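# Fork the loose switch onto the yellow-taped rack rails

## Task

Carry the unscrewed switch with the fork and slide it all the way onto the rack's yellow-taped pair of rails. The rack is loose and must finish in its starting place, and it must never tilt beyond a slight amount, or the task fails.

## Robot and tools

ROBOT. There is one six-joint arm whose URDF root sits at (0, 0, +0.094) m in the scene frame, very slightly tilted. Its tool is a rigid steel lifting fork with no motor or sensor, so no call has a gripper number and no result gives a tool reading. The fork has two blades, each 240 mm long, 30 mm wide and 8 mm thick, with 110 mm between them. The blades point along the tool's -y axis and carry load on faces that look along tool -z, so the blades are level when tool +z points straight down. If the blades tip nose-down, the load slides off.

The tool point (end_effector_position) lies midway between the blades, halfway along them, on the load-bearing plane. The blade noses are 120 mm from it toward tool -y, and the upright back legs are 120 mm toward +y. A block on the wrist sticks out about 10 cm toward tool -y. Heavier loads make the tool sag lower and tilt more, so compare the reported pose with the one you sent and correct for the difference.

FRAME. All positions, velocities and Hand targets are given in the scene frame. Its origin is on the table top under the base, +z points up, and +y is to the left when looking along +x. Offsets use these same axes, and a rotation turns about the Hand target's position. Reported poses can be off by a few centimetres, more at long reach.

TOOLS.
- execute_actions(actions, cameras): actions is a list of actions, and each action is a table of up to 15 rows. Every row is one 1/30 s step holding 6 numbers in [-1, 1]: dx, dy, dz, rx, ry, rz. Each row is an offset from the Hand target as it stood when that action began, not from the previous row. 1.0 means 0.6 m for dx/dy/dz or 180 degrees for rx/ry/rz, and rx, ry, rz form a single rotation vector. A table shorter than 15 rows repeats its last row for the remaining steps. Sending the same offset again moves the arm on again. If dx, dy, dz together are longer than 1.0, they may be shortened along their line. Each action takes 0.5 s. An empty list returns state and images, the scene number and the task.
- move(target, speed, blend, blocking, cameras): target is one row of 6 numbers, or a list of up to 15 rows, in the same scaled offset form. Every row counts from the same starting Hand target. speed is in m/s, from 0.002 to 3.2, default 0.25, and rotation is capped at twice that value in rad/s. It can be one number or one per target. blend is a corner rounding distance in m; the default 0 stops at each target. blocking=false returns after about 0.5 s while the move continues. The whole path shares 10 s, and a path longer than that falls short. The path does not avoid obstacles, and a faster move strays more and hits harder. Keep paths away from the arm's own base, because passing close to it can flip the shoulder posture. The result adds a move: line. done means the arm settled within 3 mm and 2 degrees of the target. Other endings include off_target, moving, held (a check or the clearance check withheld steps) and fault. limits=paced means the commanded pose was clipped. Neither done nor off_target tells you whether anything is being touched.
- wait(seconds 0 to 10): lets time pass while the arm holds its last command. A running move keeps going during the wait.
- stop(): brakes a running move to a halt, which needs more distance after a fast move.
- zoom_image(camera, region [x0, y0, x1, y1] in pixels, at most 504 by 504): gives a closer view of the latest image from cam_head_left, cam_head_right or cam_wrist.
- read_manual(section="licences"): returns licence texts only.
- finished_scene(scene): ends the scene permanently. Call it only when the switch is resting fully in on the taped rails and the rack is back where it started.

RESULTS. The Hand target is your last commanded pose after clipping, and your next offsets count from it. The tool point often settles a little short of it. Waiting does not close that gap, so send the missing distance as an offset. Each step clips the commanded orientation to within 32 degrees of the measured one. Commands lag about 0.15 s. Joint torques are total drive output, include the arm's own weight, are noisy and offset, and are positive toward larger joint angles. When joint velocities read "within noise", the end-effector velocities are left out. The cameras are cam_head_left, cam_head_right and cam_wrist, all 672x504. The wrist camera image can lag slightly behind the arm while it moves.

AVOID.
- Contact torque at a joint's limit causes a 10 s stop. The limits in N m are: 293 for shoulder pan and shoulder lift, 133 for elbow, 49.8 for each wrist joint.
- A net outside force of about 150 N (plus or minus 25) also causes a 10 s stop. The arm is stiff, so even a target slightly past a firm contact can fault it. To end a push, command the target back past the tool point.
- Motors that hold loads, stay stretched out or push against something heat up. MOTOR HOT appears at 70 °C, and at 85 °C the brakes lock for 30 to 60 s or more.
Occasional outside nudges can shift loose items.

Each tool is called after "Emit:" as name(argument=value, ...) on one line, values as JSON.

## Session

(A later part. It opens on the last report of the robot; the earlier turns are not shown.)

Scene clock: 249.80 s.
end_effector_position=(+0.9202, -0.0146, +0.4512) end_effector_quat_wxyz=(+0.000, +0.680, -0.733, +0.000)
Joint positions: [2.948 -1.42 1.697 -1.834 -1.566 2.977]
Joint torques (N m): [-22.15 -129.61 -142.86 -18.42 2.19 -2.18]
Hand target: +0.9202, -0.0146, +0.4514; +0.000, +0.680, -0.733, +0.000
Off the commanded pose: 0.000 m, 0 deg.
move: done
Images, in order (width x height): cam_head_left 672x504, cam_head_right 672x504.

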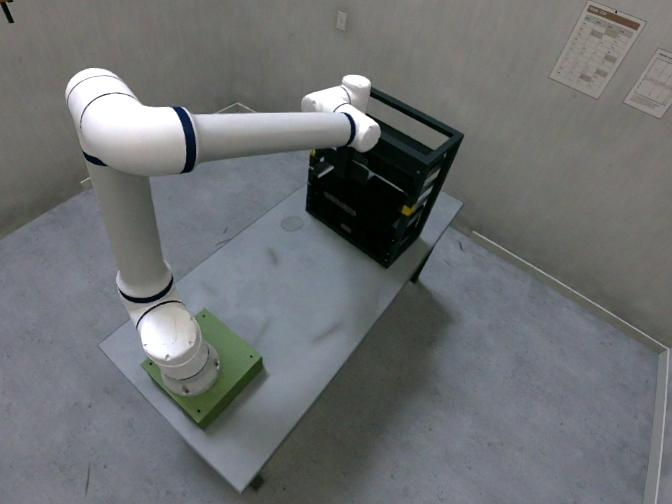

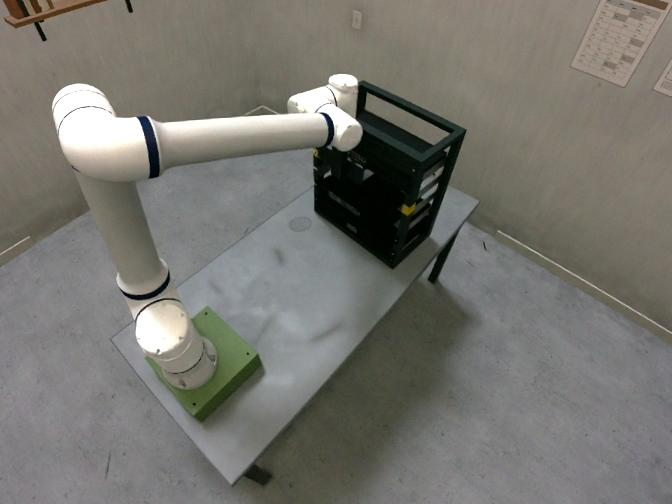

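Emit:
move(target=[-0.1662, 0.0125, 0, 0, 0, 0], speed=0.08, cameras=["all"])

Emit:
zoom_image(camera="cam_head_right", region=[250, 90, 440, 230])

Emit:
zoom_image(camera="cam_head_left", region=[250, 90, 440, 230])

Scene clock: 264.83 s.
end_effector_position=(+0.8207, -0.0071, +0.4514) end_effector_quat_wxyz=(+0.000, +0.680, -0.733, +0.000)
Joint positions: [2.923 -1.585 1.872 -1.844 -1.567 2.952]
Joint torques (N m): [-22.65 -106.08 -119.63 -18.35 0.74 -2.29]
Hand target: +0.8205, -0.0071, +0.4514; +0.000, +0.680, -0.733, +0.000
Off the commanded pose: 0.000 m, 0 deg.
move: done
camera_calibration:
cam_wrist: T_world_to_cam=[[-0.0882814, -0.995717, -0.0274646, 0.0872805], [-0.935188, 0.0733582, 0.346471, 0.48292], [-0.342973, 0.0562715, -0.937658, 0.799533], [0, 0, 0, 1]] pos_world=[0.733544, 0.00648959, 0.584768]

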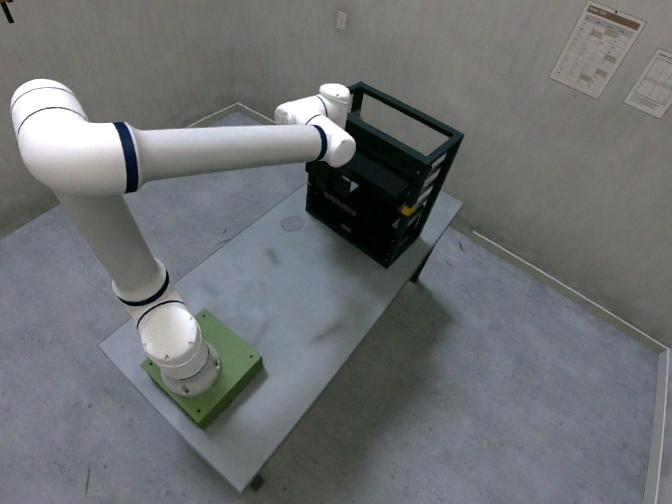

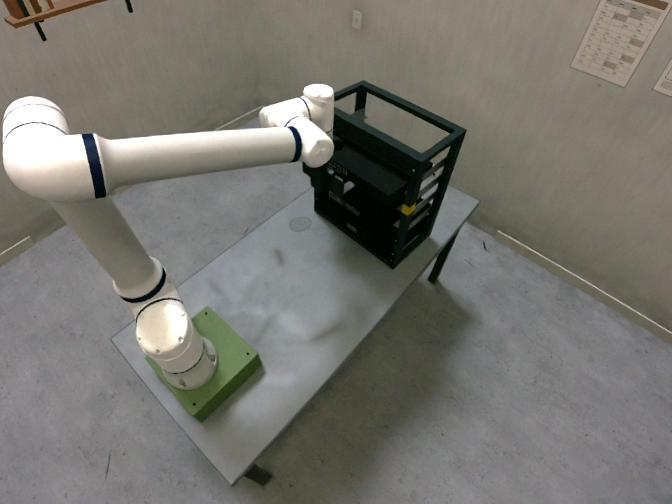

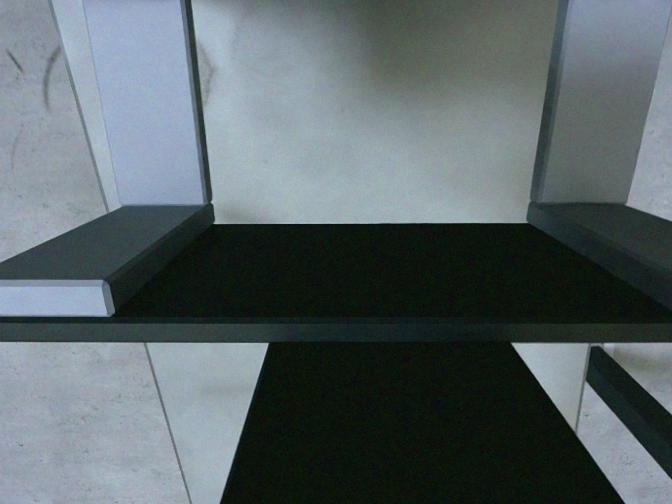

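Scaled by 2.653.

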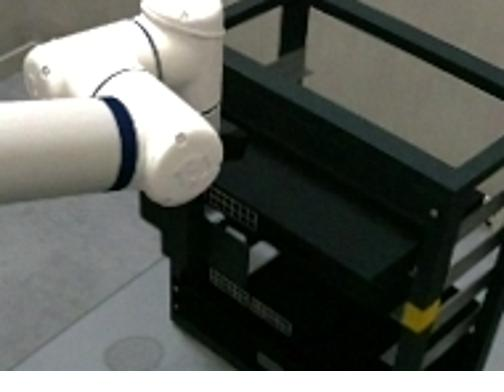

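Scaled by 2.653.

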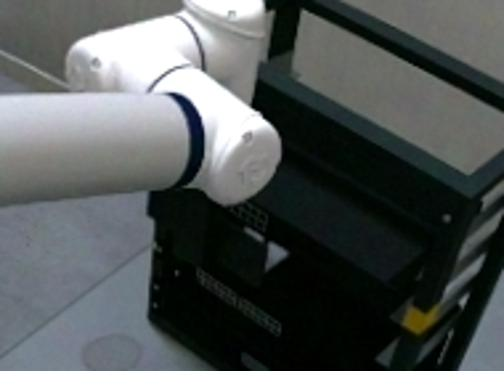

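Emit:
move(target=[-0.3324, 0.025, 0, 0, 0, 0], speed=0.12, cameras=["all"])

Emit:
zoom_image(camera="cam_head_right", region=[230, 90, 440, 270])

Emit:
zoom_image(camera="cam_head_left", region=[230, 90, 440, 270])

Scene clock: 270.60 s.
end_effector_position=(+0.6212, +0.0079, +0.4514) end_effector_quat_wxyz=(+0.000, +0.680, -0.733, +0.000)
Joint positions: [2.84 -1.954 2.156 -1.758 -1.568 2.869]
Joint torques (N m): [-21.48 -61.92 -119.97 -18.03 3.08 -2.18]
Hand target: +0.6210, +0.0079, +0.4514; +0.000, +0.680, -0.733, +0.000
Off the commanded pose: 0.000 m, 0 deg.
move: done
camera_calibration:
cam_wrist: T_world_to_cam=[[-0.0882814, -0.995717, -0.0274646, 0.0846041], [-0.935188, 0.0733582, 0.346471, 0.295249], [-0.342973, 0.0562715, -0.937658, 0.730266], [0, 0, 0, 1]] pos_world=[0.534044, 0.0214896, 0.584768]

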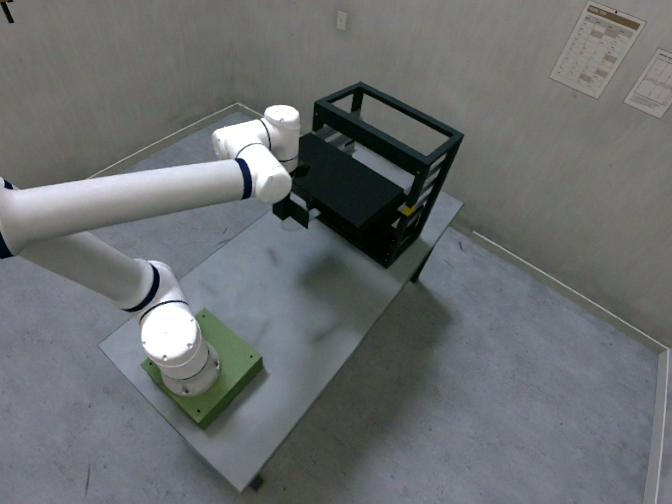

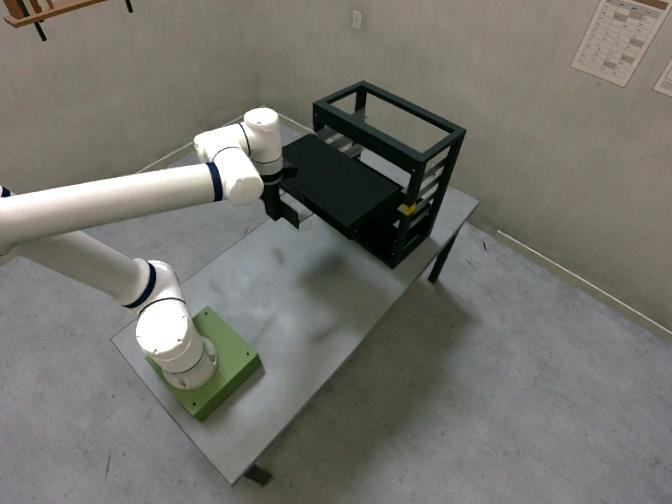

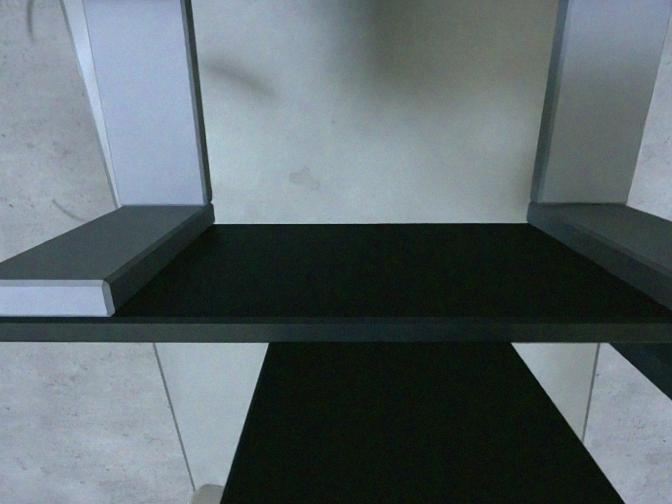

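Scaled by 2.400.

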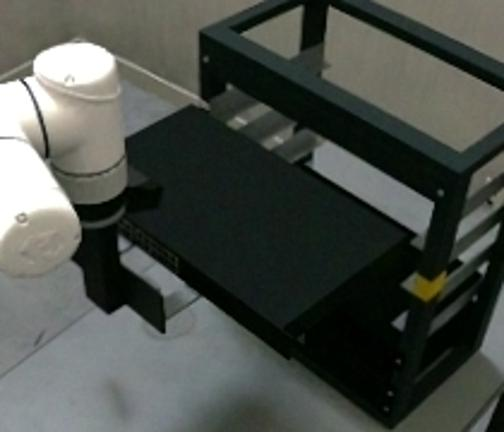

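Scaled by 2.400.

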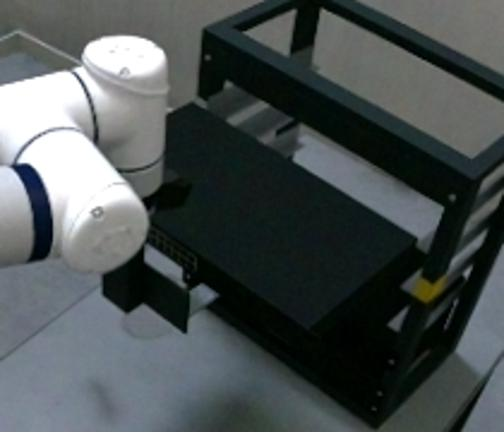

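Emit:
move(target=[0, 0, -0.1417, 0, 0, 0], speed=0.1, cameras=["cam_head_left", "cam_head_right"])

Emit:
zoom_image(camera="cam_head_right", region=[230, 90, 440, 270])

Emit:
zoom_image(camera="cam_head_left", region=[230, 90, 440, 270])

Scene clock: 280.00 s.
end_effector_position=(+0.6210, +0.0079, +0.3666) end_effector_quat_wxyz=(+0.000, +0.680, -0.733, +0.000)
Joint positions: [2.841 -1.908 2.283 -1.932 -1.568 2.87]
Joint torques (N m): [9.71 -35.14 -115.13 -22.8 1.83 3.39]
Hand target: +0.6210, +0.0079, +0.3664; +0.000, +0.680, -0.733, +0.000
Off the commanded pose: 0.000 m, 0 deg.
move: done
Images, in order (width x height): cam_head_left 672x504, cam_head_right 672x504.

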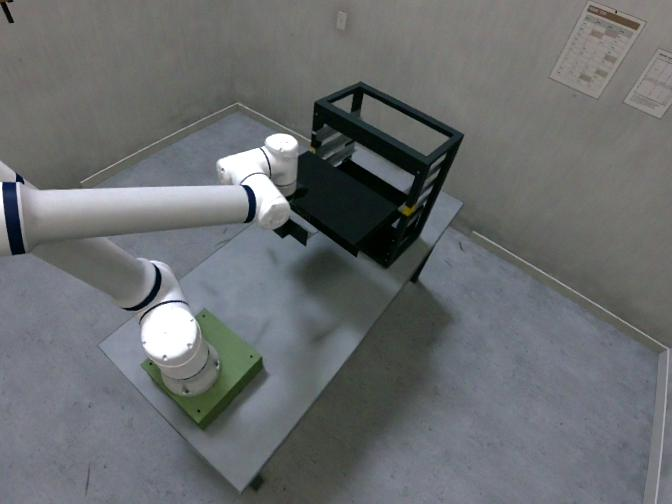

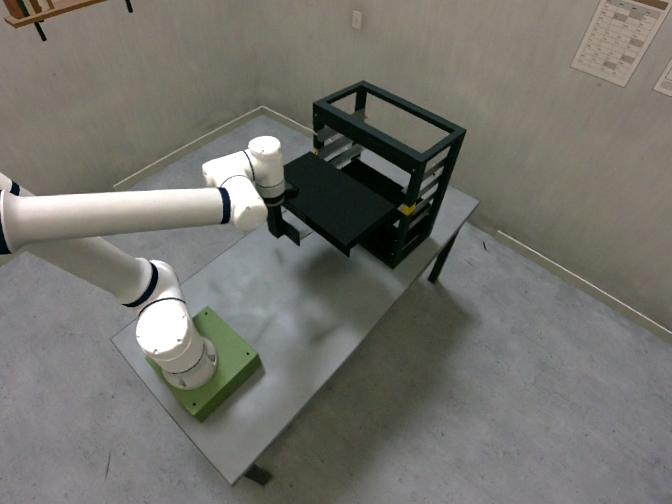

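Scaled by 2.400.

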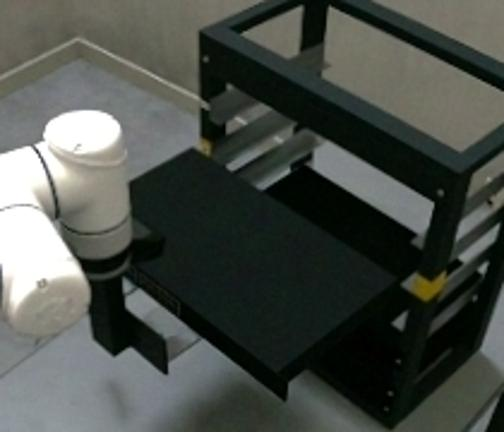

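Scaled by 2.400.

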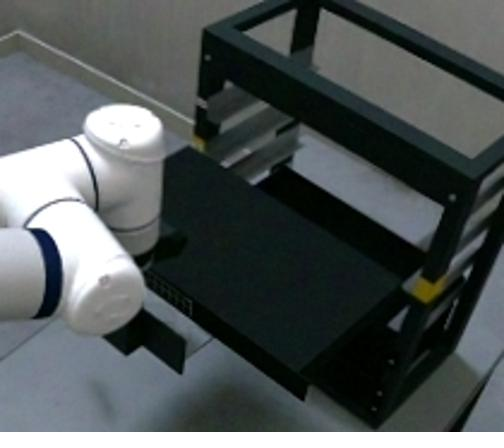

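Emit:
move(target=[0.1745, -0.0131, 0, 0, 0, 0], speed=0.06, cameras=["cam_head_left", "cam_head_right"])

Emit:
zoom_image(camera="cam_head_right", region=[300, 120, 440, 240])

Emit:
zoom_image(camera="cam_head_left", region=[300, 120, 440, 240])

Scene clock: 285.40 s.
end_effector_position=(+0.7256, +0.0001, +0.3664) end_effector_quat_wxyz=(+0.000, +0.680, -0.733, +0.000)
Joint positions: [2.892 -1.7 2.135 -1.991 -1.567 2.921]
Joint torques (N m): [10.16 -59.44 -136.14 -23.08 2.31 3.25]
Hand target: +0.7257, +0.0001, +0.3664; +0.000, +0.680, -0.733, +0.000
Off the commanded pose: 0.000 m, 0 deg.
move: done
Images, in order (width x height): cam_head_left 672x504, cam_head_right 672x504.

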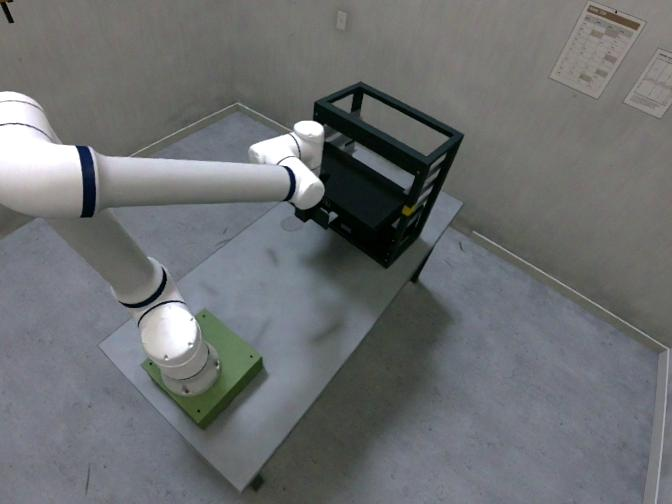

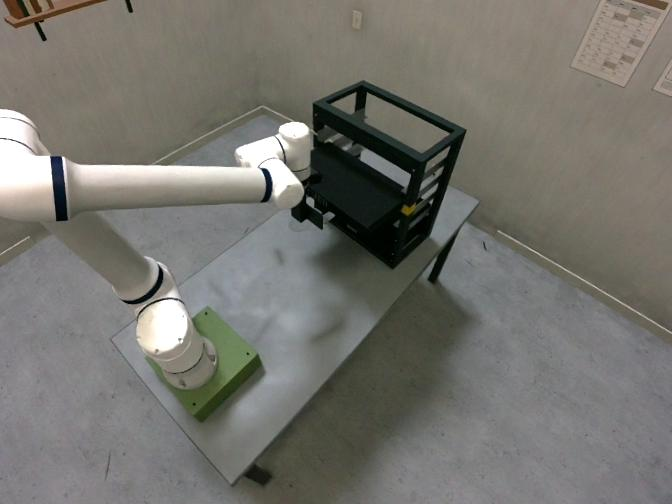

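Scaled by 3.600.

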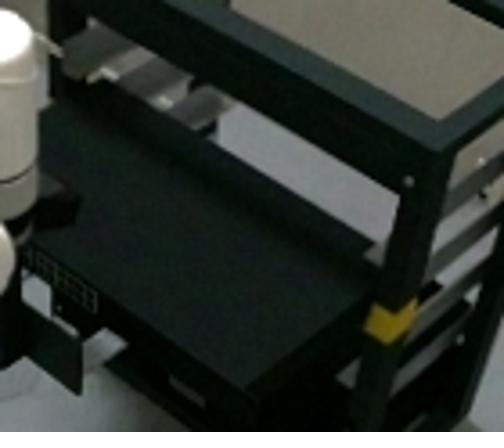

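Scaled by 3.600.

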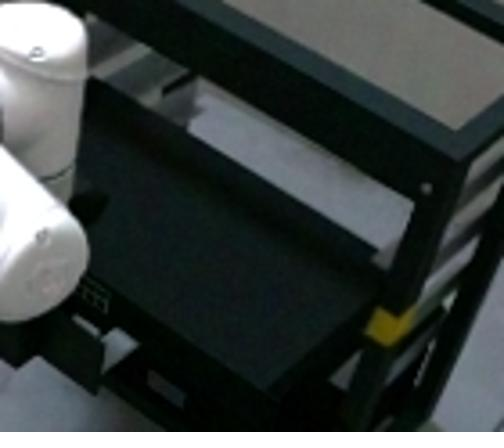

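Emit:
move(target=[0.15, -0.0113, 0, 0, 0, 0], speed=0.06, cameras=["cam_head_left", "cam_head_right"])

Emit:
zoom_image(camera="cam_head_right", region=[300, 120, 440, 240])

Emit:
zoom_image(camera="cam_head_left", region=[300, 120, 440, 240])

Scene clock: 290.10 s.
end_effector_position=(+0.8155, -0.0067, +0.3664) end_effector_quat_wxyz=(+0.000, +0.680, -0.733, +0.000)
Joint positions: [2.922 -1.542 1.989 -2.003 -1.567 2.951]
Joint torques (N m): [10.29 -80.71 -136.87 -18.26 2.21 3.54]
Hand target: +0.8157, -0.0067, +0.3664; +0.000, +0.680, -0.733, +0.000
Off the commanded pose: 0.000 m, 0 deg.
move: done
Images, in order (width x height): cam_head_left 672x504, cam_head_right 672x504.

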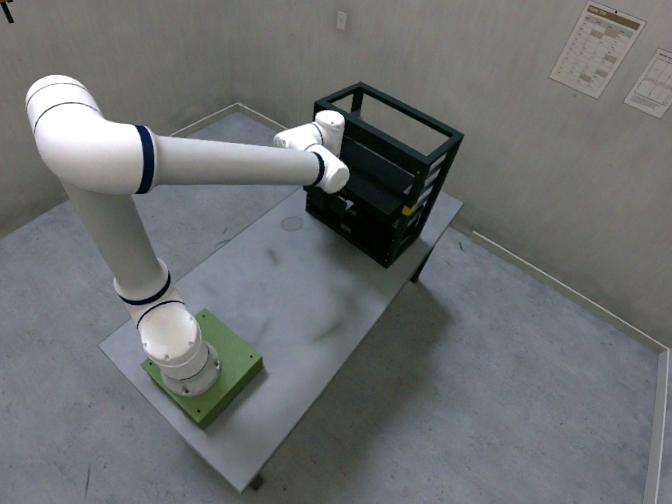

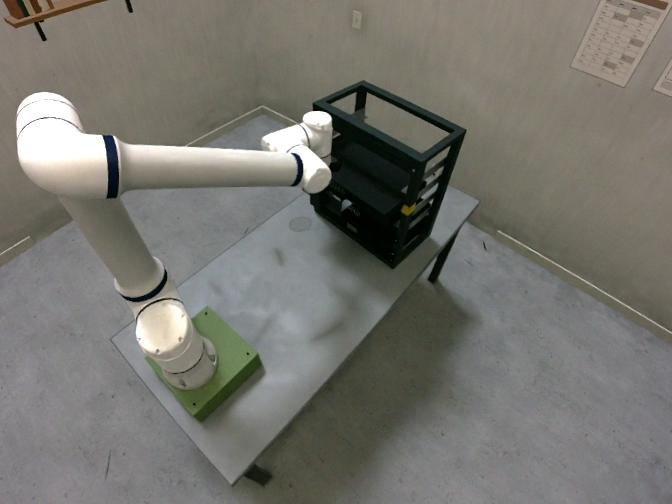

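Scaled by 3.600.

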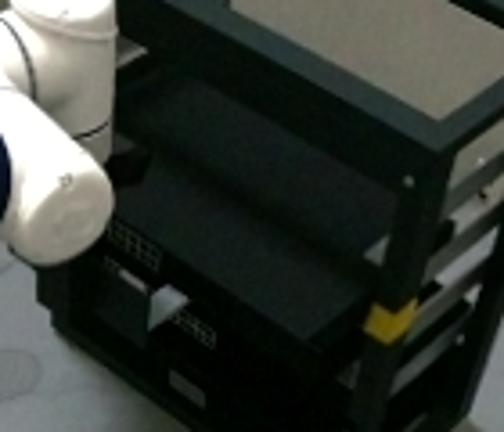

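Scaled by 3.600.

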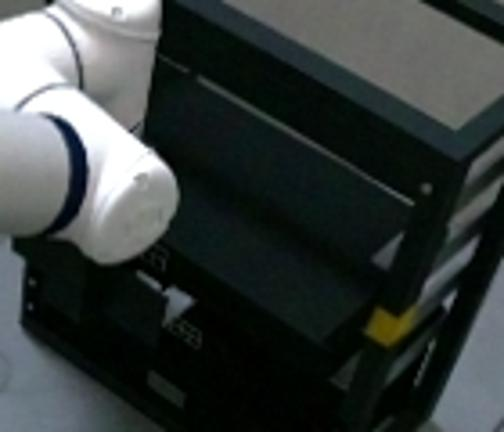

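Emit:
move(target=[0.165, -0.0124, 0, 0, 0, 0], speed=0.06, cameras=["cam_head_left", "cam_head_right"])

Emit:
zoom_image(camera="cam_head_right", region=[300, 120, 440, 240])

Emit:
zoom_image(camera="cam_head_left", region=[300, 120, 440, 240])

Scene clock: 294.73 s.
end_effector_position=(+0.9145, -0.0141, +0.3664) end_effector_quat_wxyz=(+0.000, +0.680, -0.733, +0.000)
Joint positions: [2.947 -1.382 1.811 -1.985 -1.566 2.976]
Joint torques (N m): [9.92 -102.06 -137.08 -18.22 1.86 3.25]
Hand target: +0.9147, -0.0141, +0.3664; +0.000, +0.680, -0.733, +0.000
Off the commanded pose: 0.000 m, 0 deg.
move: done
Images, in order (width x height): cam_head_left 672x504, cam_head_right 672x504.

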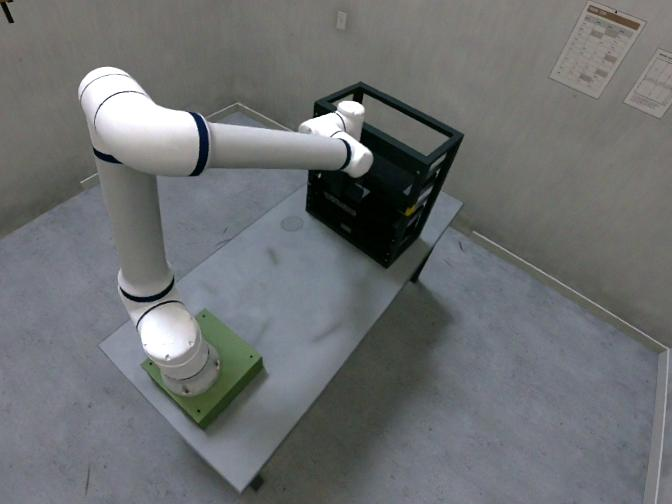

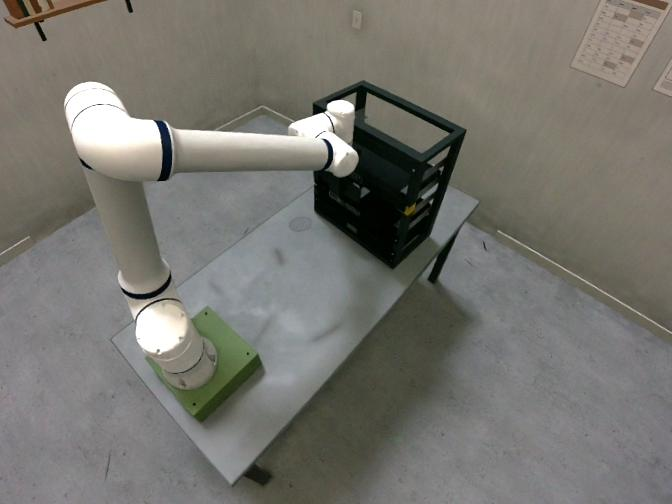

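Scaled by 3.600.

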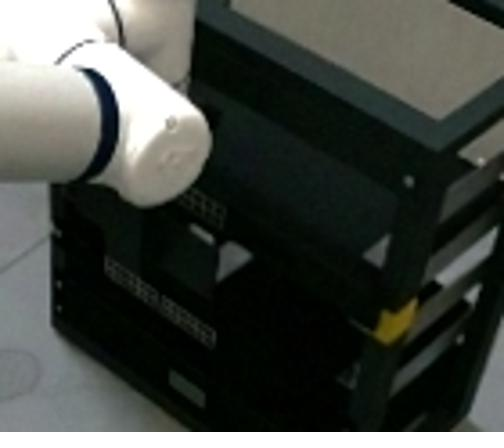

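Scaled by 3.600.

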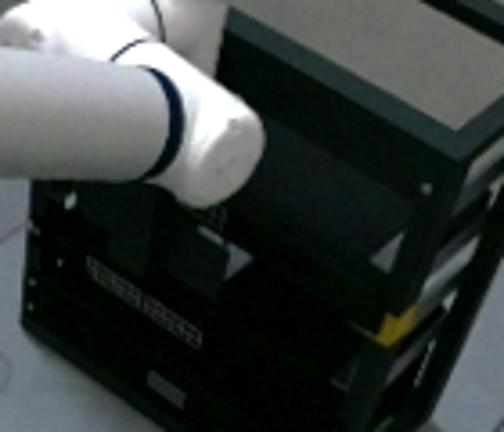

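Emit:
move(target=[0, 0, -0.06, 0, 0, 0], speed=0.03, cameras=["cam_head_left", "cam_head_right"])

Emit:
zoom_image(camera="cam_head_right", region=[300, 120, 440, 240])

Emit:
zoom_image(camera="cam_head_left", region=[300, 120, 440, 240])

Scene clock: 299.77 s.
end_effector_position=(+0.9147, -0.0141, +0.3307) end_effector_quat_wxyz=(+0.000, +0.680, -0.733, +0.000) end_effector_velocity=(+0.000, +0.000, -0.001) end_effector_angular_velocity=(+0.000, -0.002, +0.000)
Joint positions: [2.948 -1.356 1.848 -2.049 -1.566 2.976]
Joint velocities: [0 0.001 0.002 -0.005 0 0]
Joint torques (N m): [10.49 -68.06 -69.27 -10.39 1.76 3.14]
Hand target: +0.9147, -0.0141, +0.3304; +0.000, +0.680, -0.733, +0.000
Off the commanded pose: 0.000 m, 0 deg.
move: done
Images, in order (width x height): cam_head_left 672x504, cam_head_right 672x504.

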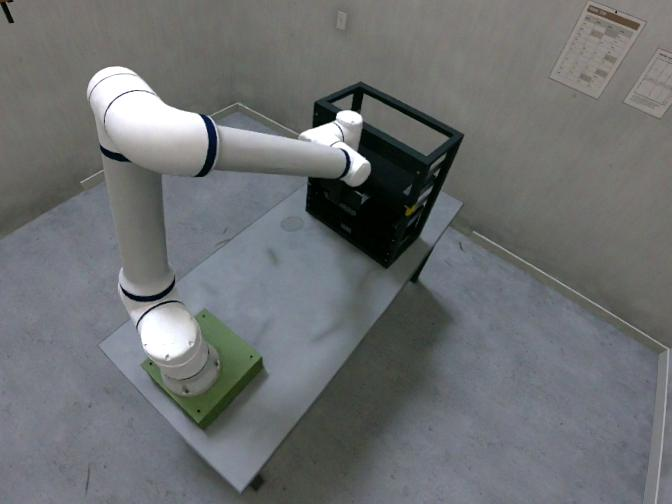

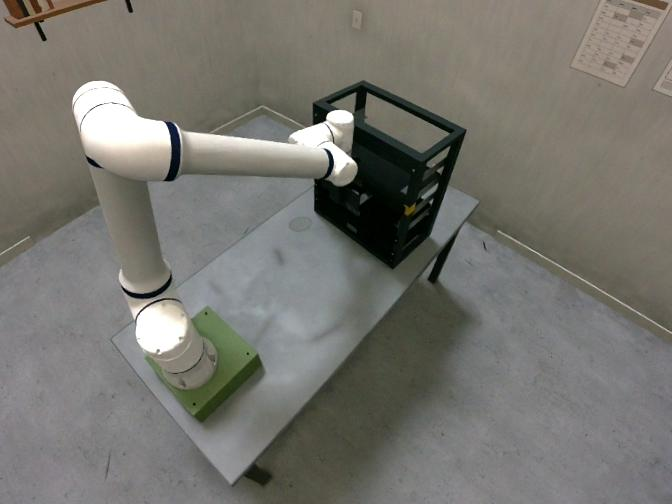

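Scaled by 3.600.

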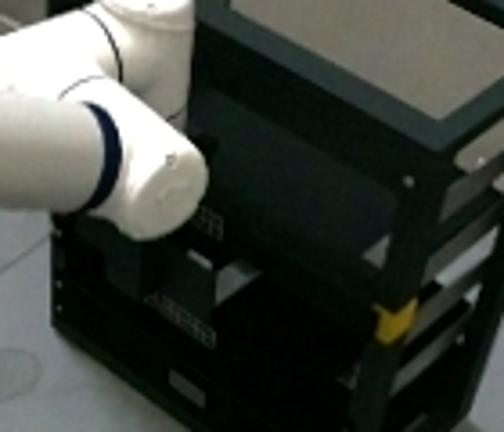

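Scaled by 3.600.

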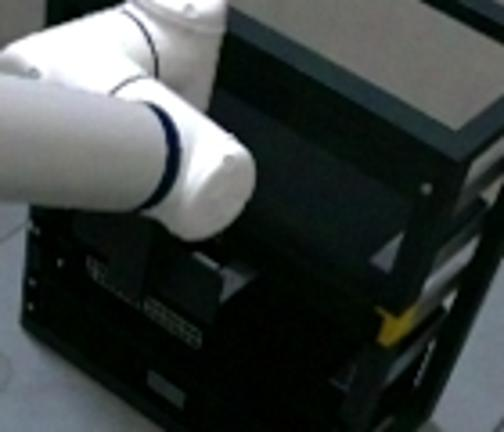

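Emit:
move(target=[[0,0,-0.02,0,0,0],[0.0914, -0.0069, -0.02, 0, 0, 0]], speed=0.06, cameras=["all"])

Emit:
zoom_image(camera="cam_head_right", region=[300, 120, 440, 240])

Emit:
zoom_image(camera="cam_head_left", region=[300, 120, 440, 240])

Scene clock: 306.93 s.
end_effector_position=(+0.9694, -0.0183, +0.3184) end_effector_quat_wxyz=(+0.000, +0.680, -0.733, +0.000)
Joint positions: [2.959 -1.263 1.752 -2.045 -1.566 2.988]
Joint torques (N m): [9.63 -75.42 -93.51 -5.21 1.17 3.31]
Hand target: +0.9696, -0.0183, +0.3184; +0.000, +0.680, -0.733, +0.000
Off the commanded pose: 0.000 m, 0 deg.
move: done
camera_calibration:
cam_wrist: T_world_to_cam=[[-0.08828, -0.995717, -0.0274651, 0.0856021], [-0.935188, 0.0733567, 0.346471, 0.668884], [-0.342973, 0.0562715, -0.937658, 0.726454], [0, 0, 0, 1]] pos_world=[0.882244, -0.00471041, 0.451768]

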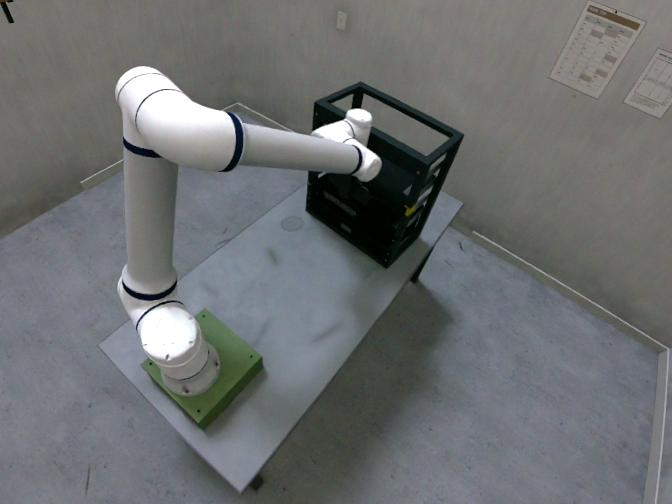

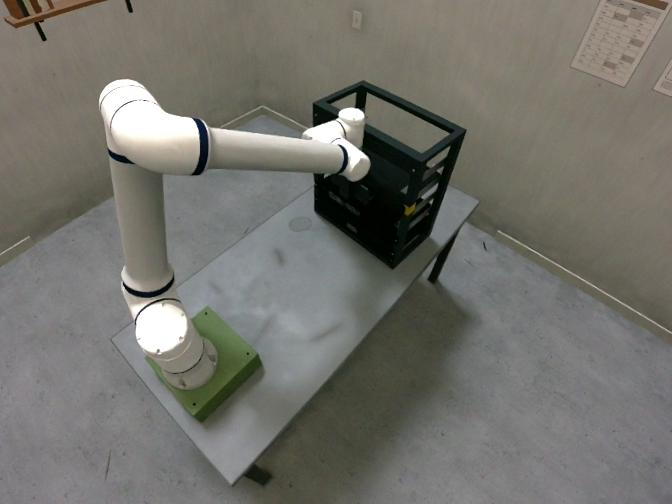

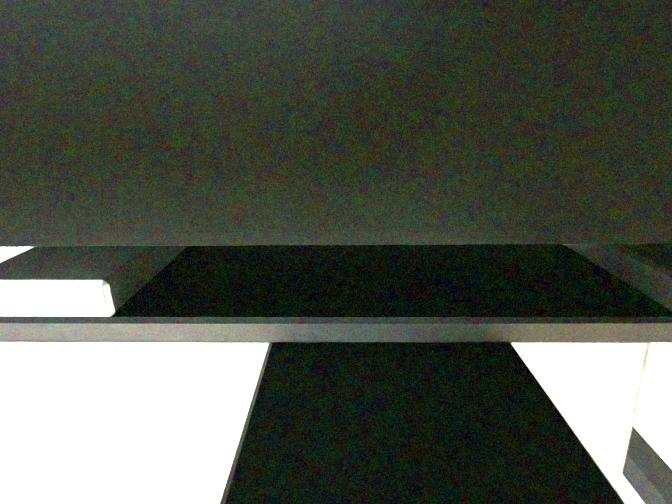

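Scaled by 3.600.

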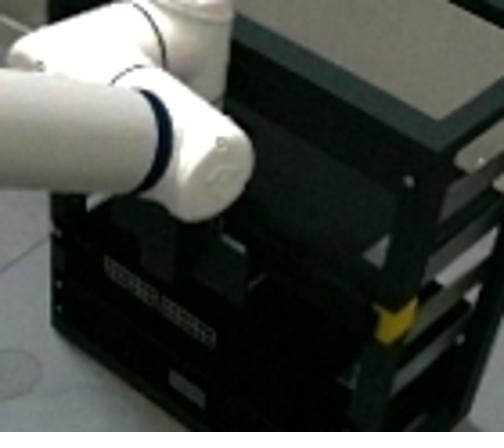

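Scaled by 3.600.

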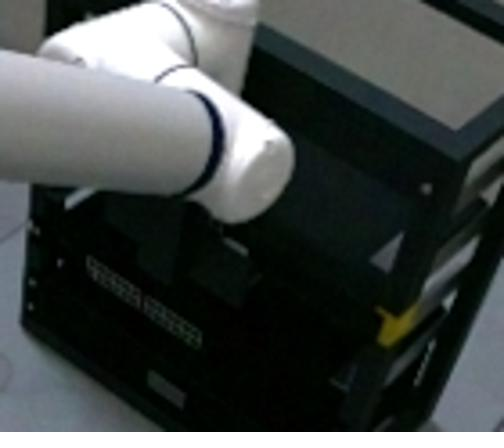

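Emit:
move(target=[0.0166, -0.0012, 0, 0, 0, 0], speed=0.03, cameras=["cam_wrist"])

Emit:
move(target=[0.005, -0.0004, 0, 0, 0, 0], speed=0.01, cameras=["cam_wrist"])

Scene clock: 313.77 s.
end_effector_position=(+0.9794, -0.0190, +0.3186) end_effector_quat_wxyz=(+0.000, +0.680, -0.733, +0.000)
Joint positions: [2.961 -1.249 1.732 -2.04 -1.566 2.99]
Joint torques (N m): [7.25 -25.52 -98.61 -3.3 1.13 3.11]
Hand target: +0.9795, -0.0190, +0.3184; +0.000, +0.680, -0.733, +0.000
Off the commanded pose: 0.000 m, 0 deg.
move: done
camera_calibration:
cam_wrist: T_world_to_cam=[[-0.0882399, -0.995723, -0.02739, 0.085721], [-0.935267, 0.0733577, 0.346257, 0.678421], [-0.342766, 0.0561706, -0.93774, 0.72987], [0, 0, 0, 1]] pos_world=[0.892243, -0.00541026, 0.451868]
Images, in order (width x height): cam_wrist 672x504.

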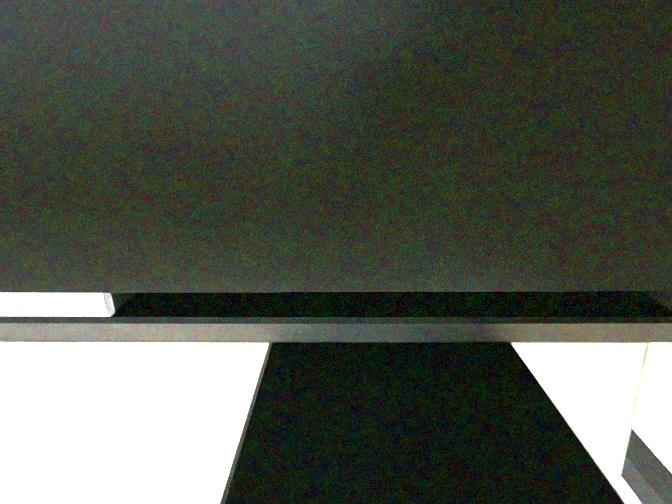

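Scene clock: 314.47 s.
end_effector_position=(+0.9824, -0.0192, +0.3185) end_effector_quat_wxyz=(+0.000, +0.680, -0.733, +0.000)
Joint positions: [2.961 -1.244 1.725 -2.038 -1.566 2.99]
Joint torques (N m): [4.62 -15.93 -94.77 -2.65 2.14 3.28]
Hand target: +0.9825, -0.0192, +0.3184; +0.000, +0.680, -0.733, +0.000
Off the commanded pose: 0.000 m, 0 deg.
move: done
camera_calibration:
cam_wrist: T_world_to_cam=[[-0.0882731, -0.995717, -0.0274838, 0.0858674], [-0.935265, 0.0733563, 0.346264, 0.681329], [-0.342765, 0.0562704, -0.937735, 0.73094], [0, 0, 0, 1]] pos_world=[0.895343, -0.00561041, 0.451868]
Images, in order (width x height): cam_wrist 672x504.

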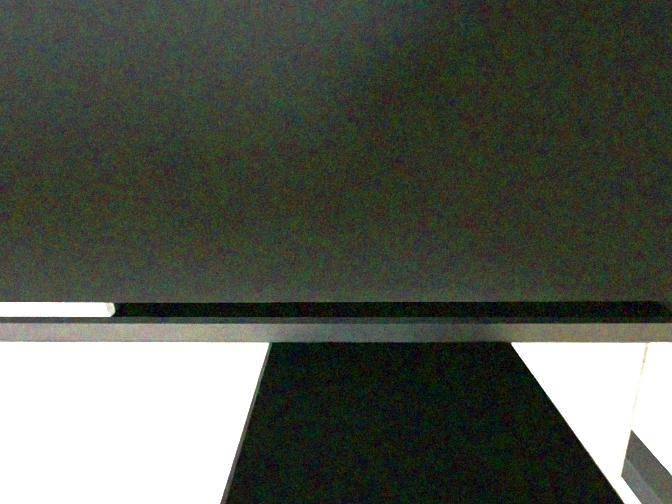

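Emit:
move(target=[0.0033, -0.00025, 0, 0, 0, 0], speed=0.01, cameras=["cam_wrist"])

Emit:
move(target=[0.0033, -0.00025, 0, 0, 0, 0], speed=0.01, cameras=["all"])

Emit:
zoom_image(camera="cam_head_right", region=[300, 120, 440, 240])

Scene clock: 319.37 s.
end_effector_position=(+0.9844, -0.0194, +0.3185) end_effector_quat_wxyz=(+0.000, +0.680, -0.733, +0.000)
Joint positions: [2.962 -1.241 1.721 -2.037 -1.566 2.991]
Joint torques (N m): [4.32 -24.78 -98.42 -3.47 2.13 3.45]
Hand target: +0.9845, -0.0194, +0.3184; +0.000, +0.680, -0.733, +0.000
Off the commanded pose: 0.000 m, 0 deg.
move: done
camera_calibration:
cam_wrist: T_world_to_cam=[[-0.0882816, -0.995717, -0.0274734, 0.085845], [-0.93522, 0.0733606, 0.346383, 0.683155], [-0.342884, 0.056273, -0.937691, 0.73163], [0, 0, 0, 1]] pos_world=[0.897343, -0.00581041, 0.451768]
Images, in order (width x height): cam_wrist 672x504.

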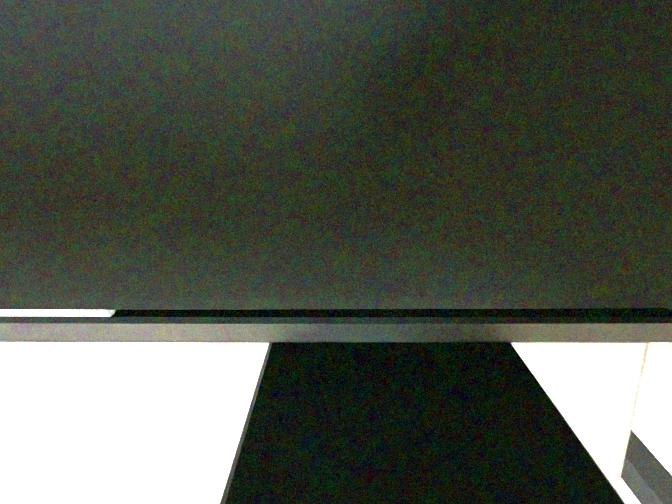

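Scene clock: 320.07 s.
end_effector_position=(+0.9864, -0.0195, +0.3183) end_effector_quat_wxyz=(+0.000, +0.680, -0.733, +0.000)
Joint positions: [2.962 -1.238 1.717 -2.036 -1.566 2.991]
Joint torques (N m): [6.1 -37.96 -112.81 -8.21 2.07 3.34]
Hand target: +0.9865, -0.0195, +0.3184; +0.000, +0.680, -0.733, +0.000
Off the commanded pose: 0.000 m, 0 deg.
move: done
camera_calibration:
cam_wrist: T_world_to_cam=[[-0.0882797, -0.995717, -0.0274475, 0.085897], [-0.935123, 0.0733519, 0.346648, 0.684768], [-0.34315, 0.0562687, -0.937594, 0.732389], [0, 0, 0, 1]] pos_world=[0.899244, -0.0059104, 0.451668]

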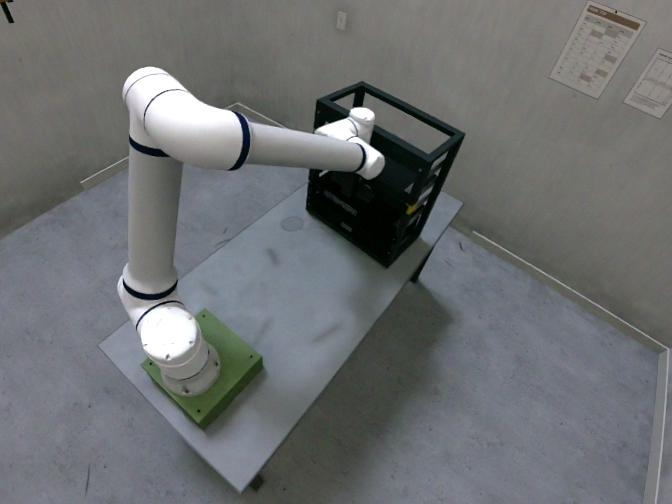

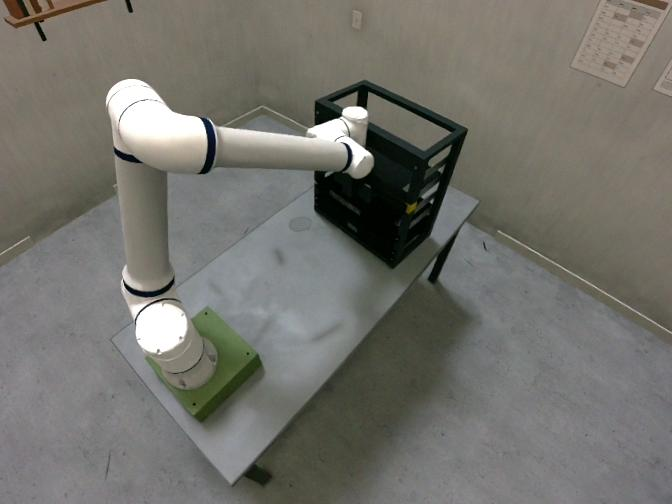

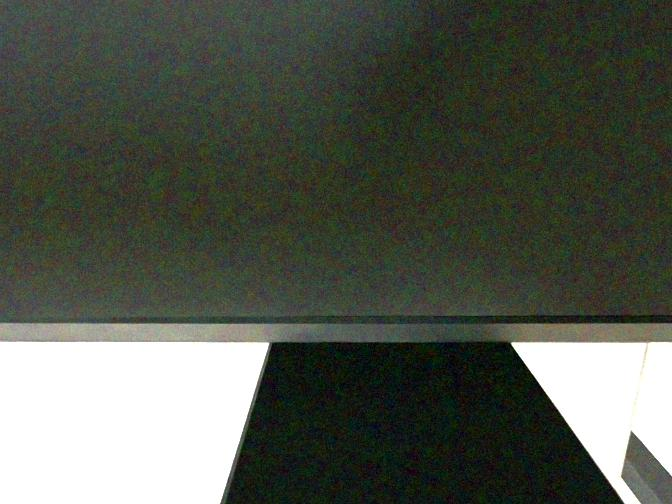

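Scaled by 3.600.

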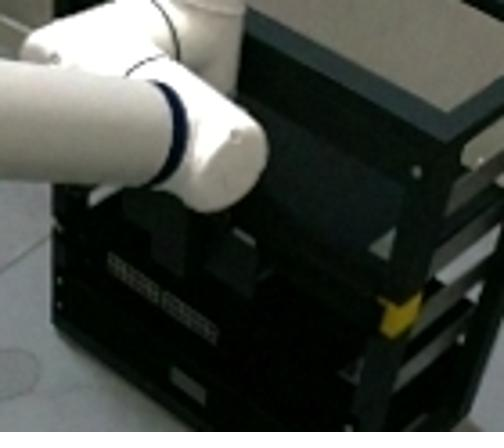

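Emit:
move(target=[-0.0166, 0.00125, 0, 0, 0, 0], speed=0.03, cameras=["all"])

Emit:
zoom_image(camera="cam_head_right", region=[300, 120, 440, 240])

Emit:
zoom_image(camera="cam_head_left", region=[300, 120, 440, 240])

Scene clock: 326.10 s.
end_effector_position=(+0.9767, -0.0188, +0.3184) end_effector_quat_wxyz=(+0.000, +0.680, -0.733, +0.000)
Joint positions: [2.96 -1.252 1.737 -2.041 -1.566 2.989]
Joint torques (N m): [-26.91 -103.89 -111.8 -16.39 0.37 -2.29]
Hand target: +0.9765, -0.0188, +0.3184; +0.000, +0.680, -0.733, +0.000
Off the commanded pose: 0.000 m, 0 deg.
move: done
camera_calibration:
cam_wrist: T_world_to_cam=[[-0.0882814, -0.995717, -0.0274646, 0.0857585], [-0.935188, 0.0733582, 0.346471, 0.675841], [-0.342973, 0.0562715, -0.937658, 0.729021], [0, 0, 0, 1]] pos_world=[0.889644, -0.00521041, 0.451768]

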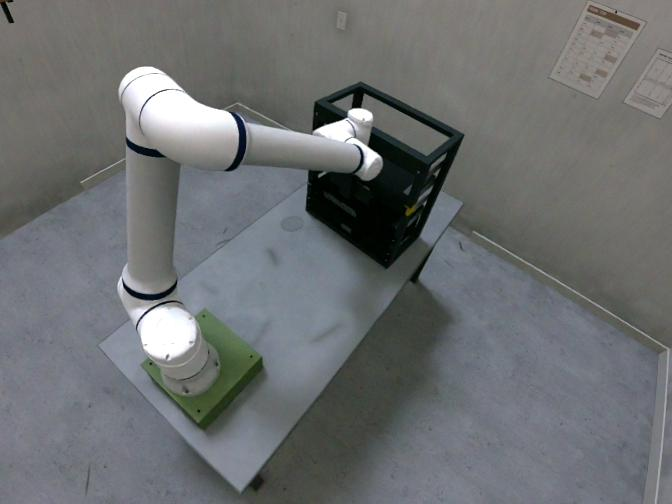

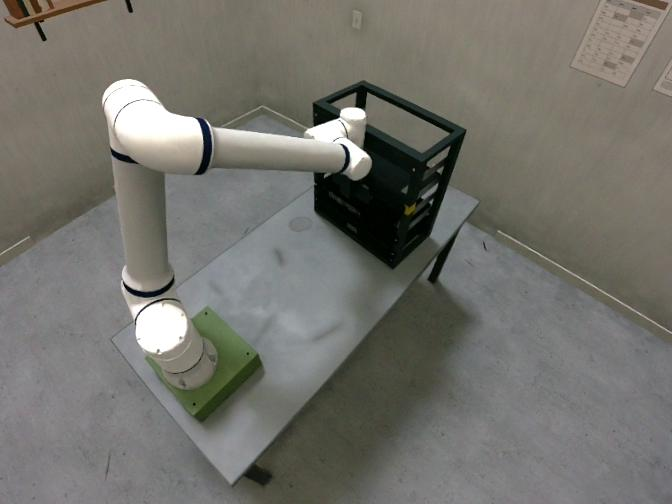

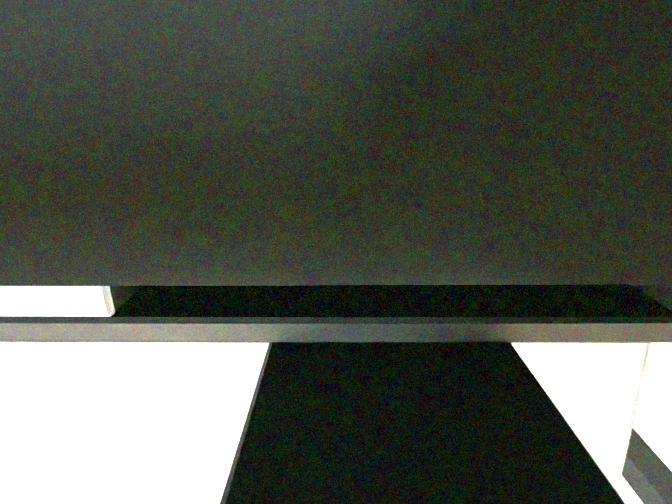

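Scaled by 3.600.

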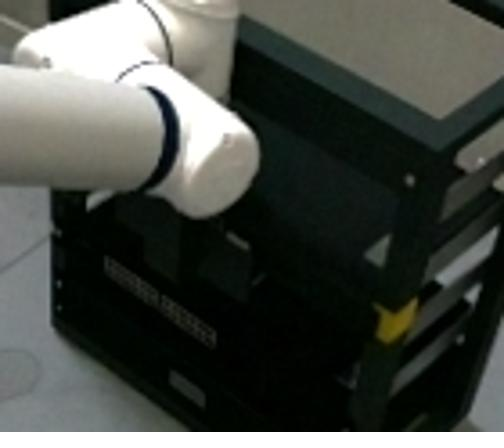

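Scaled by 3.600.

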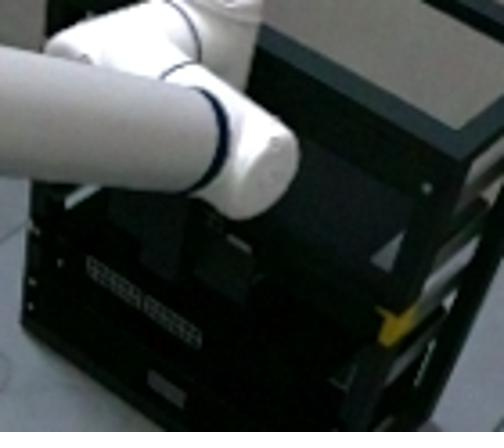

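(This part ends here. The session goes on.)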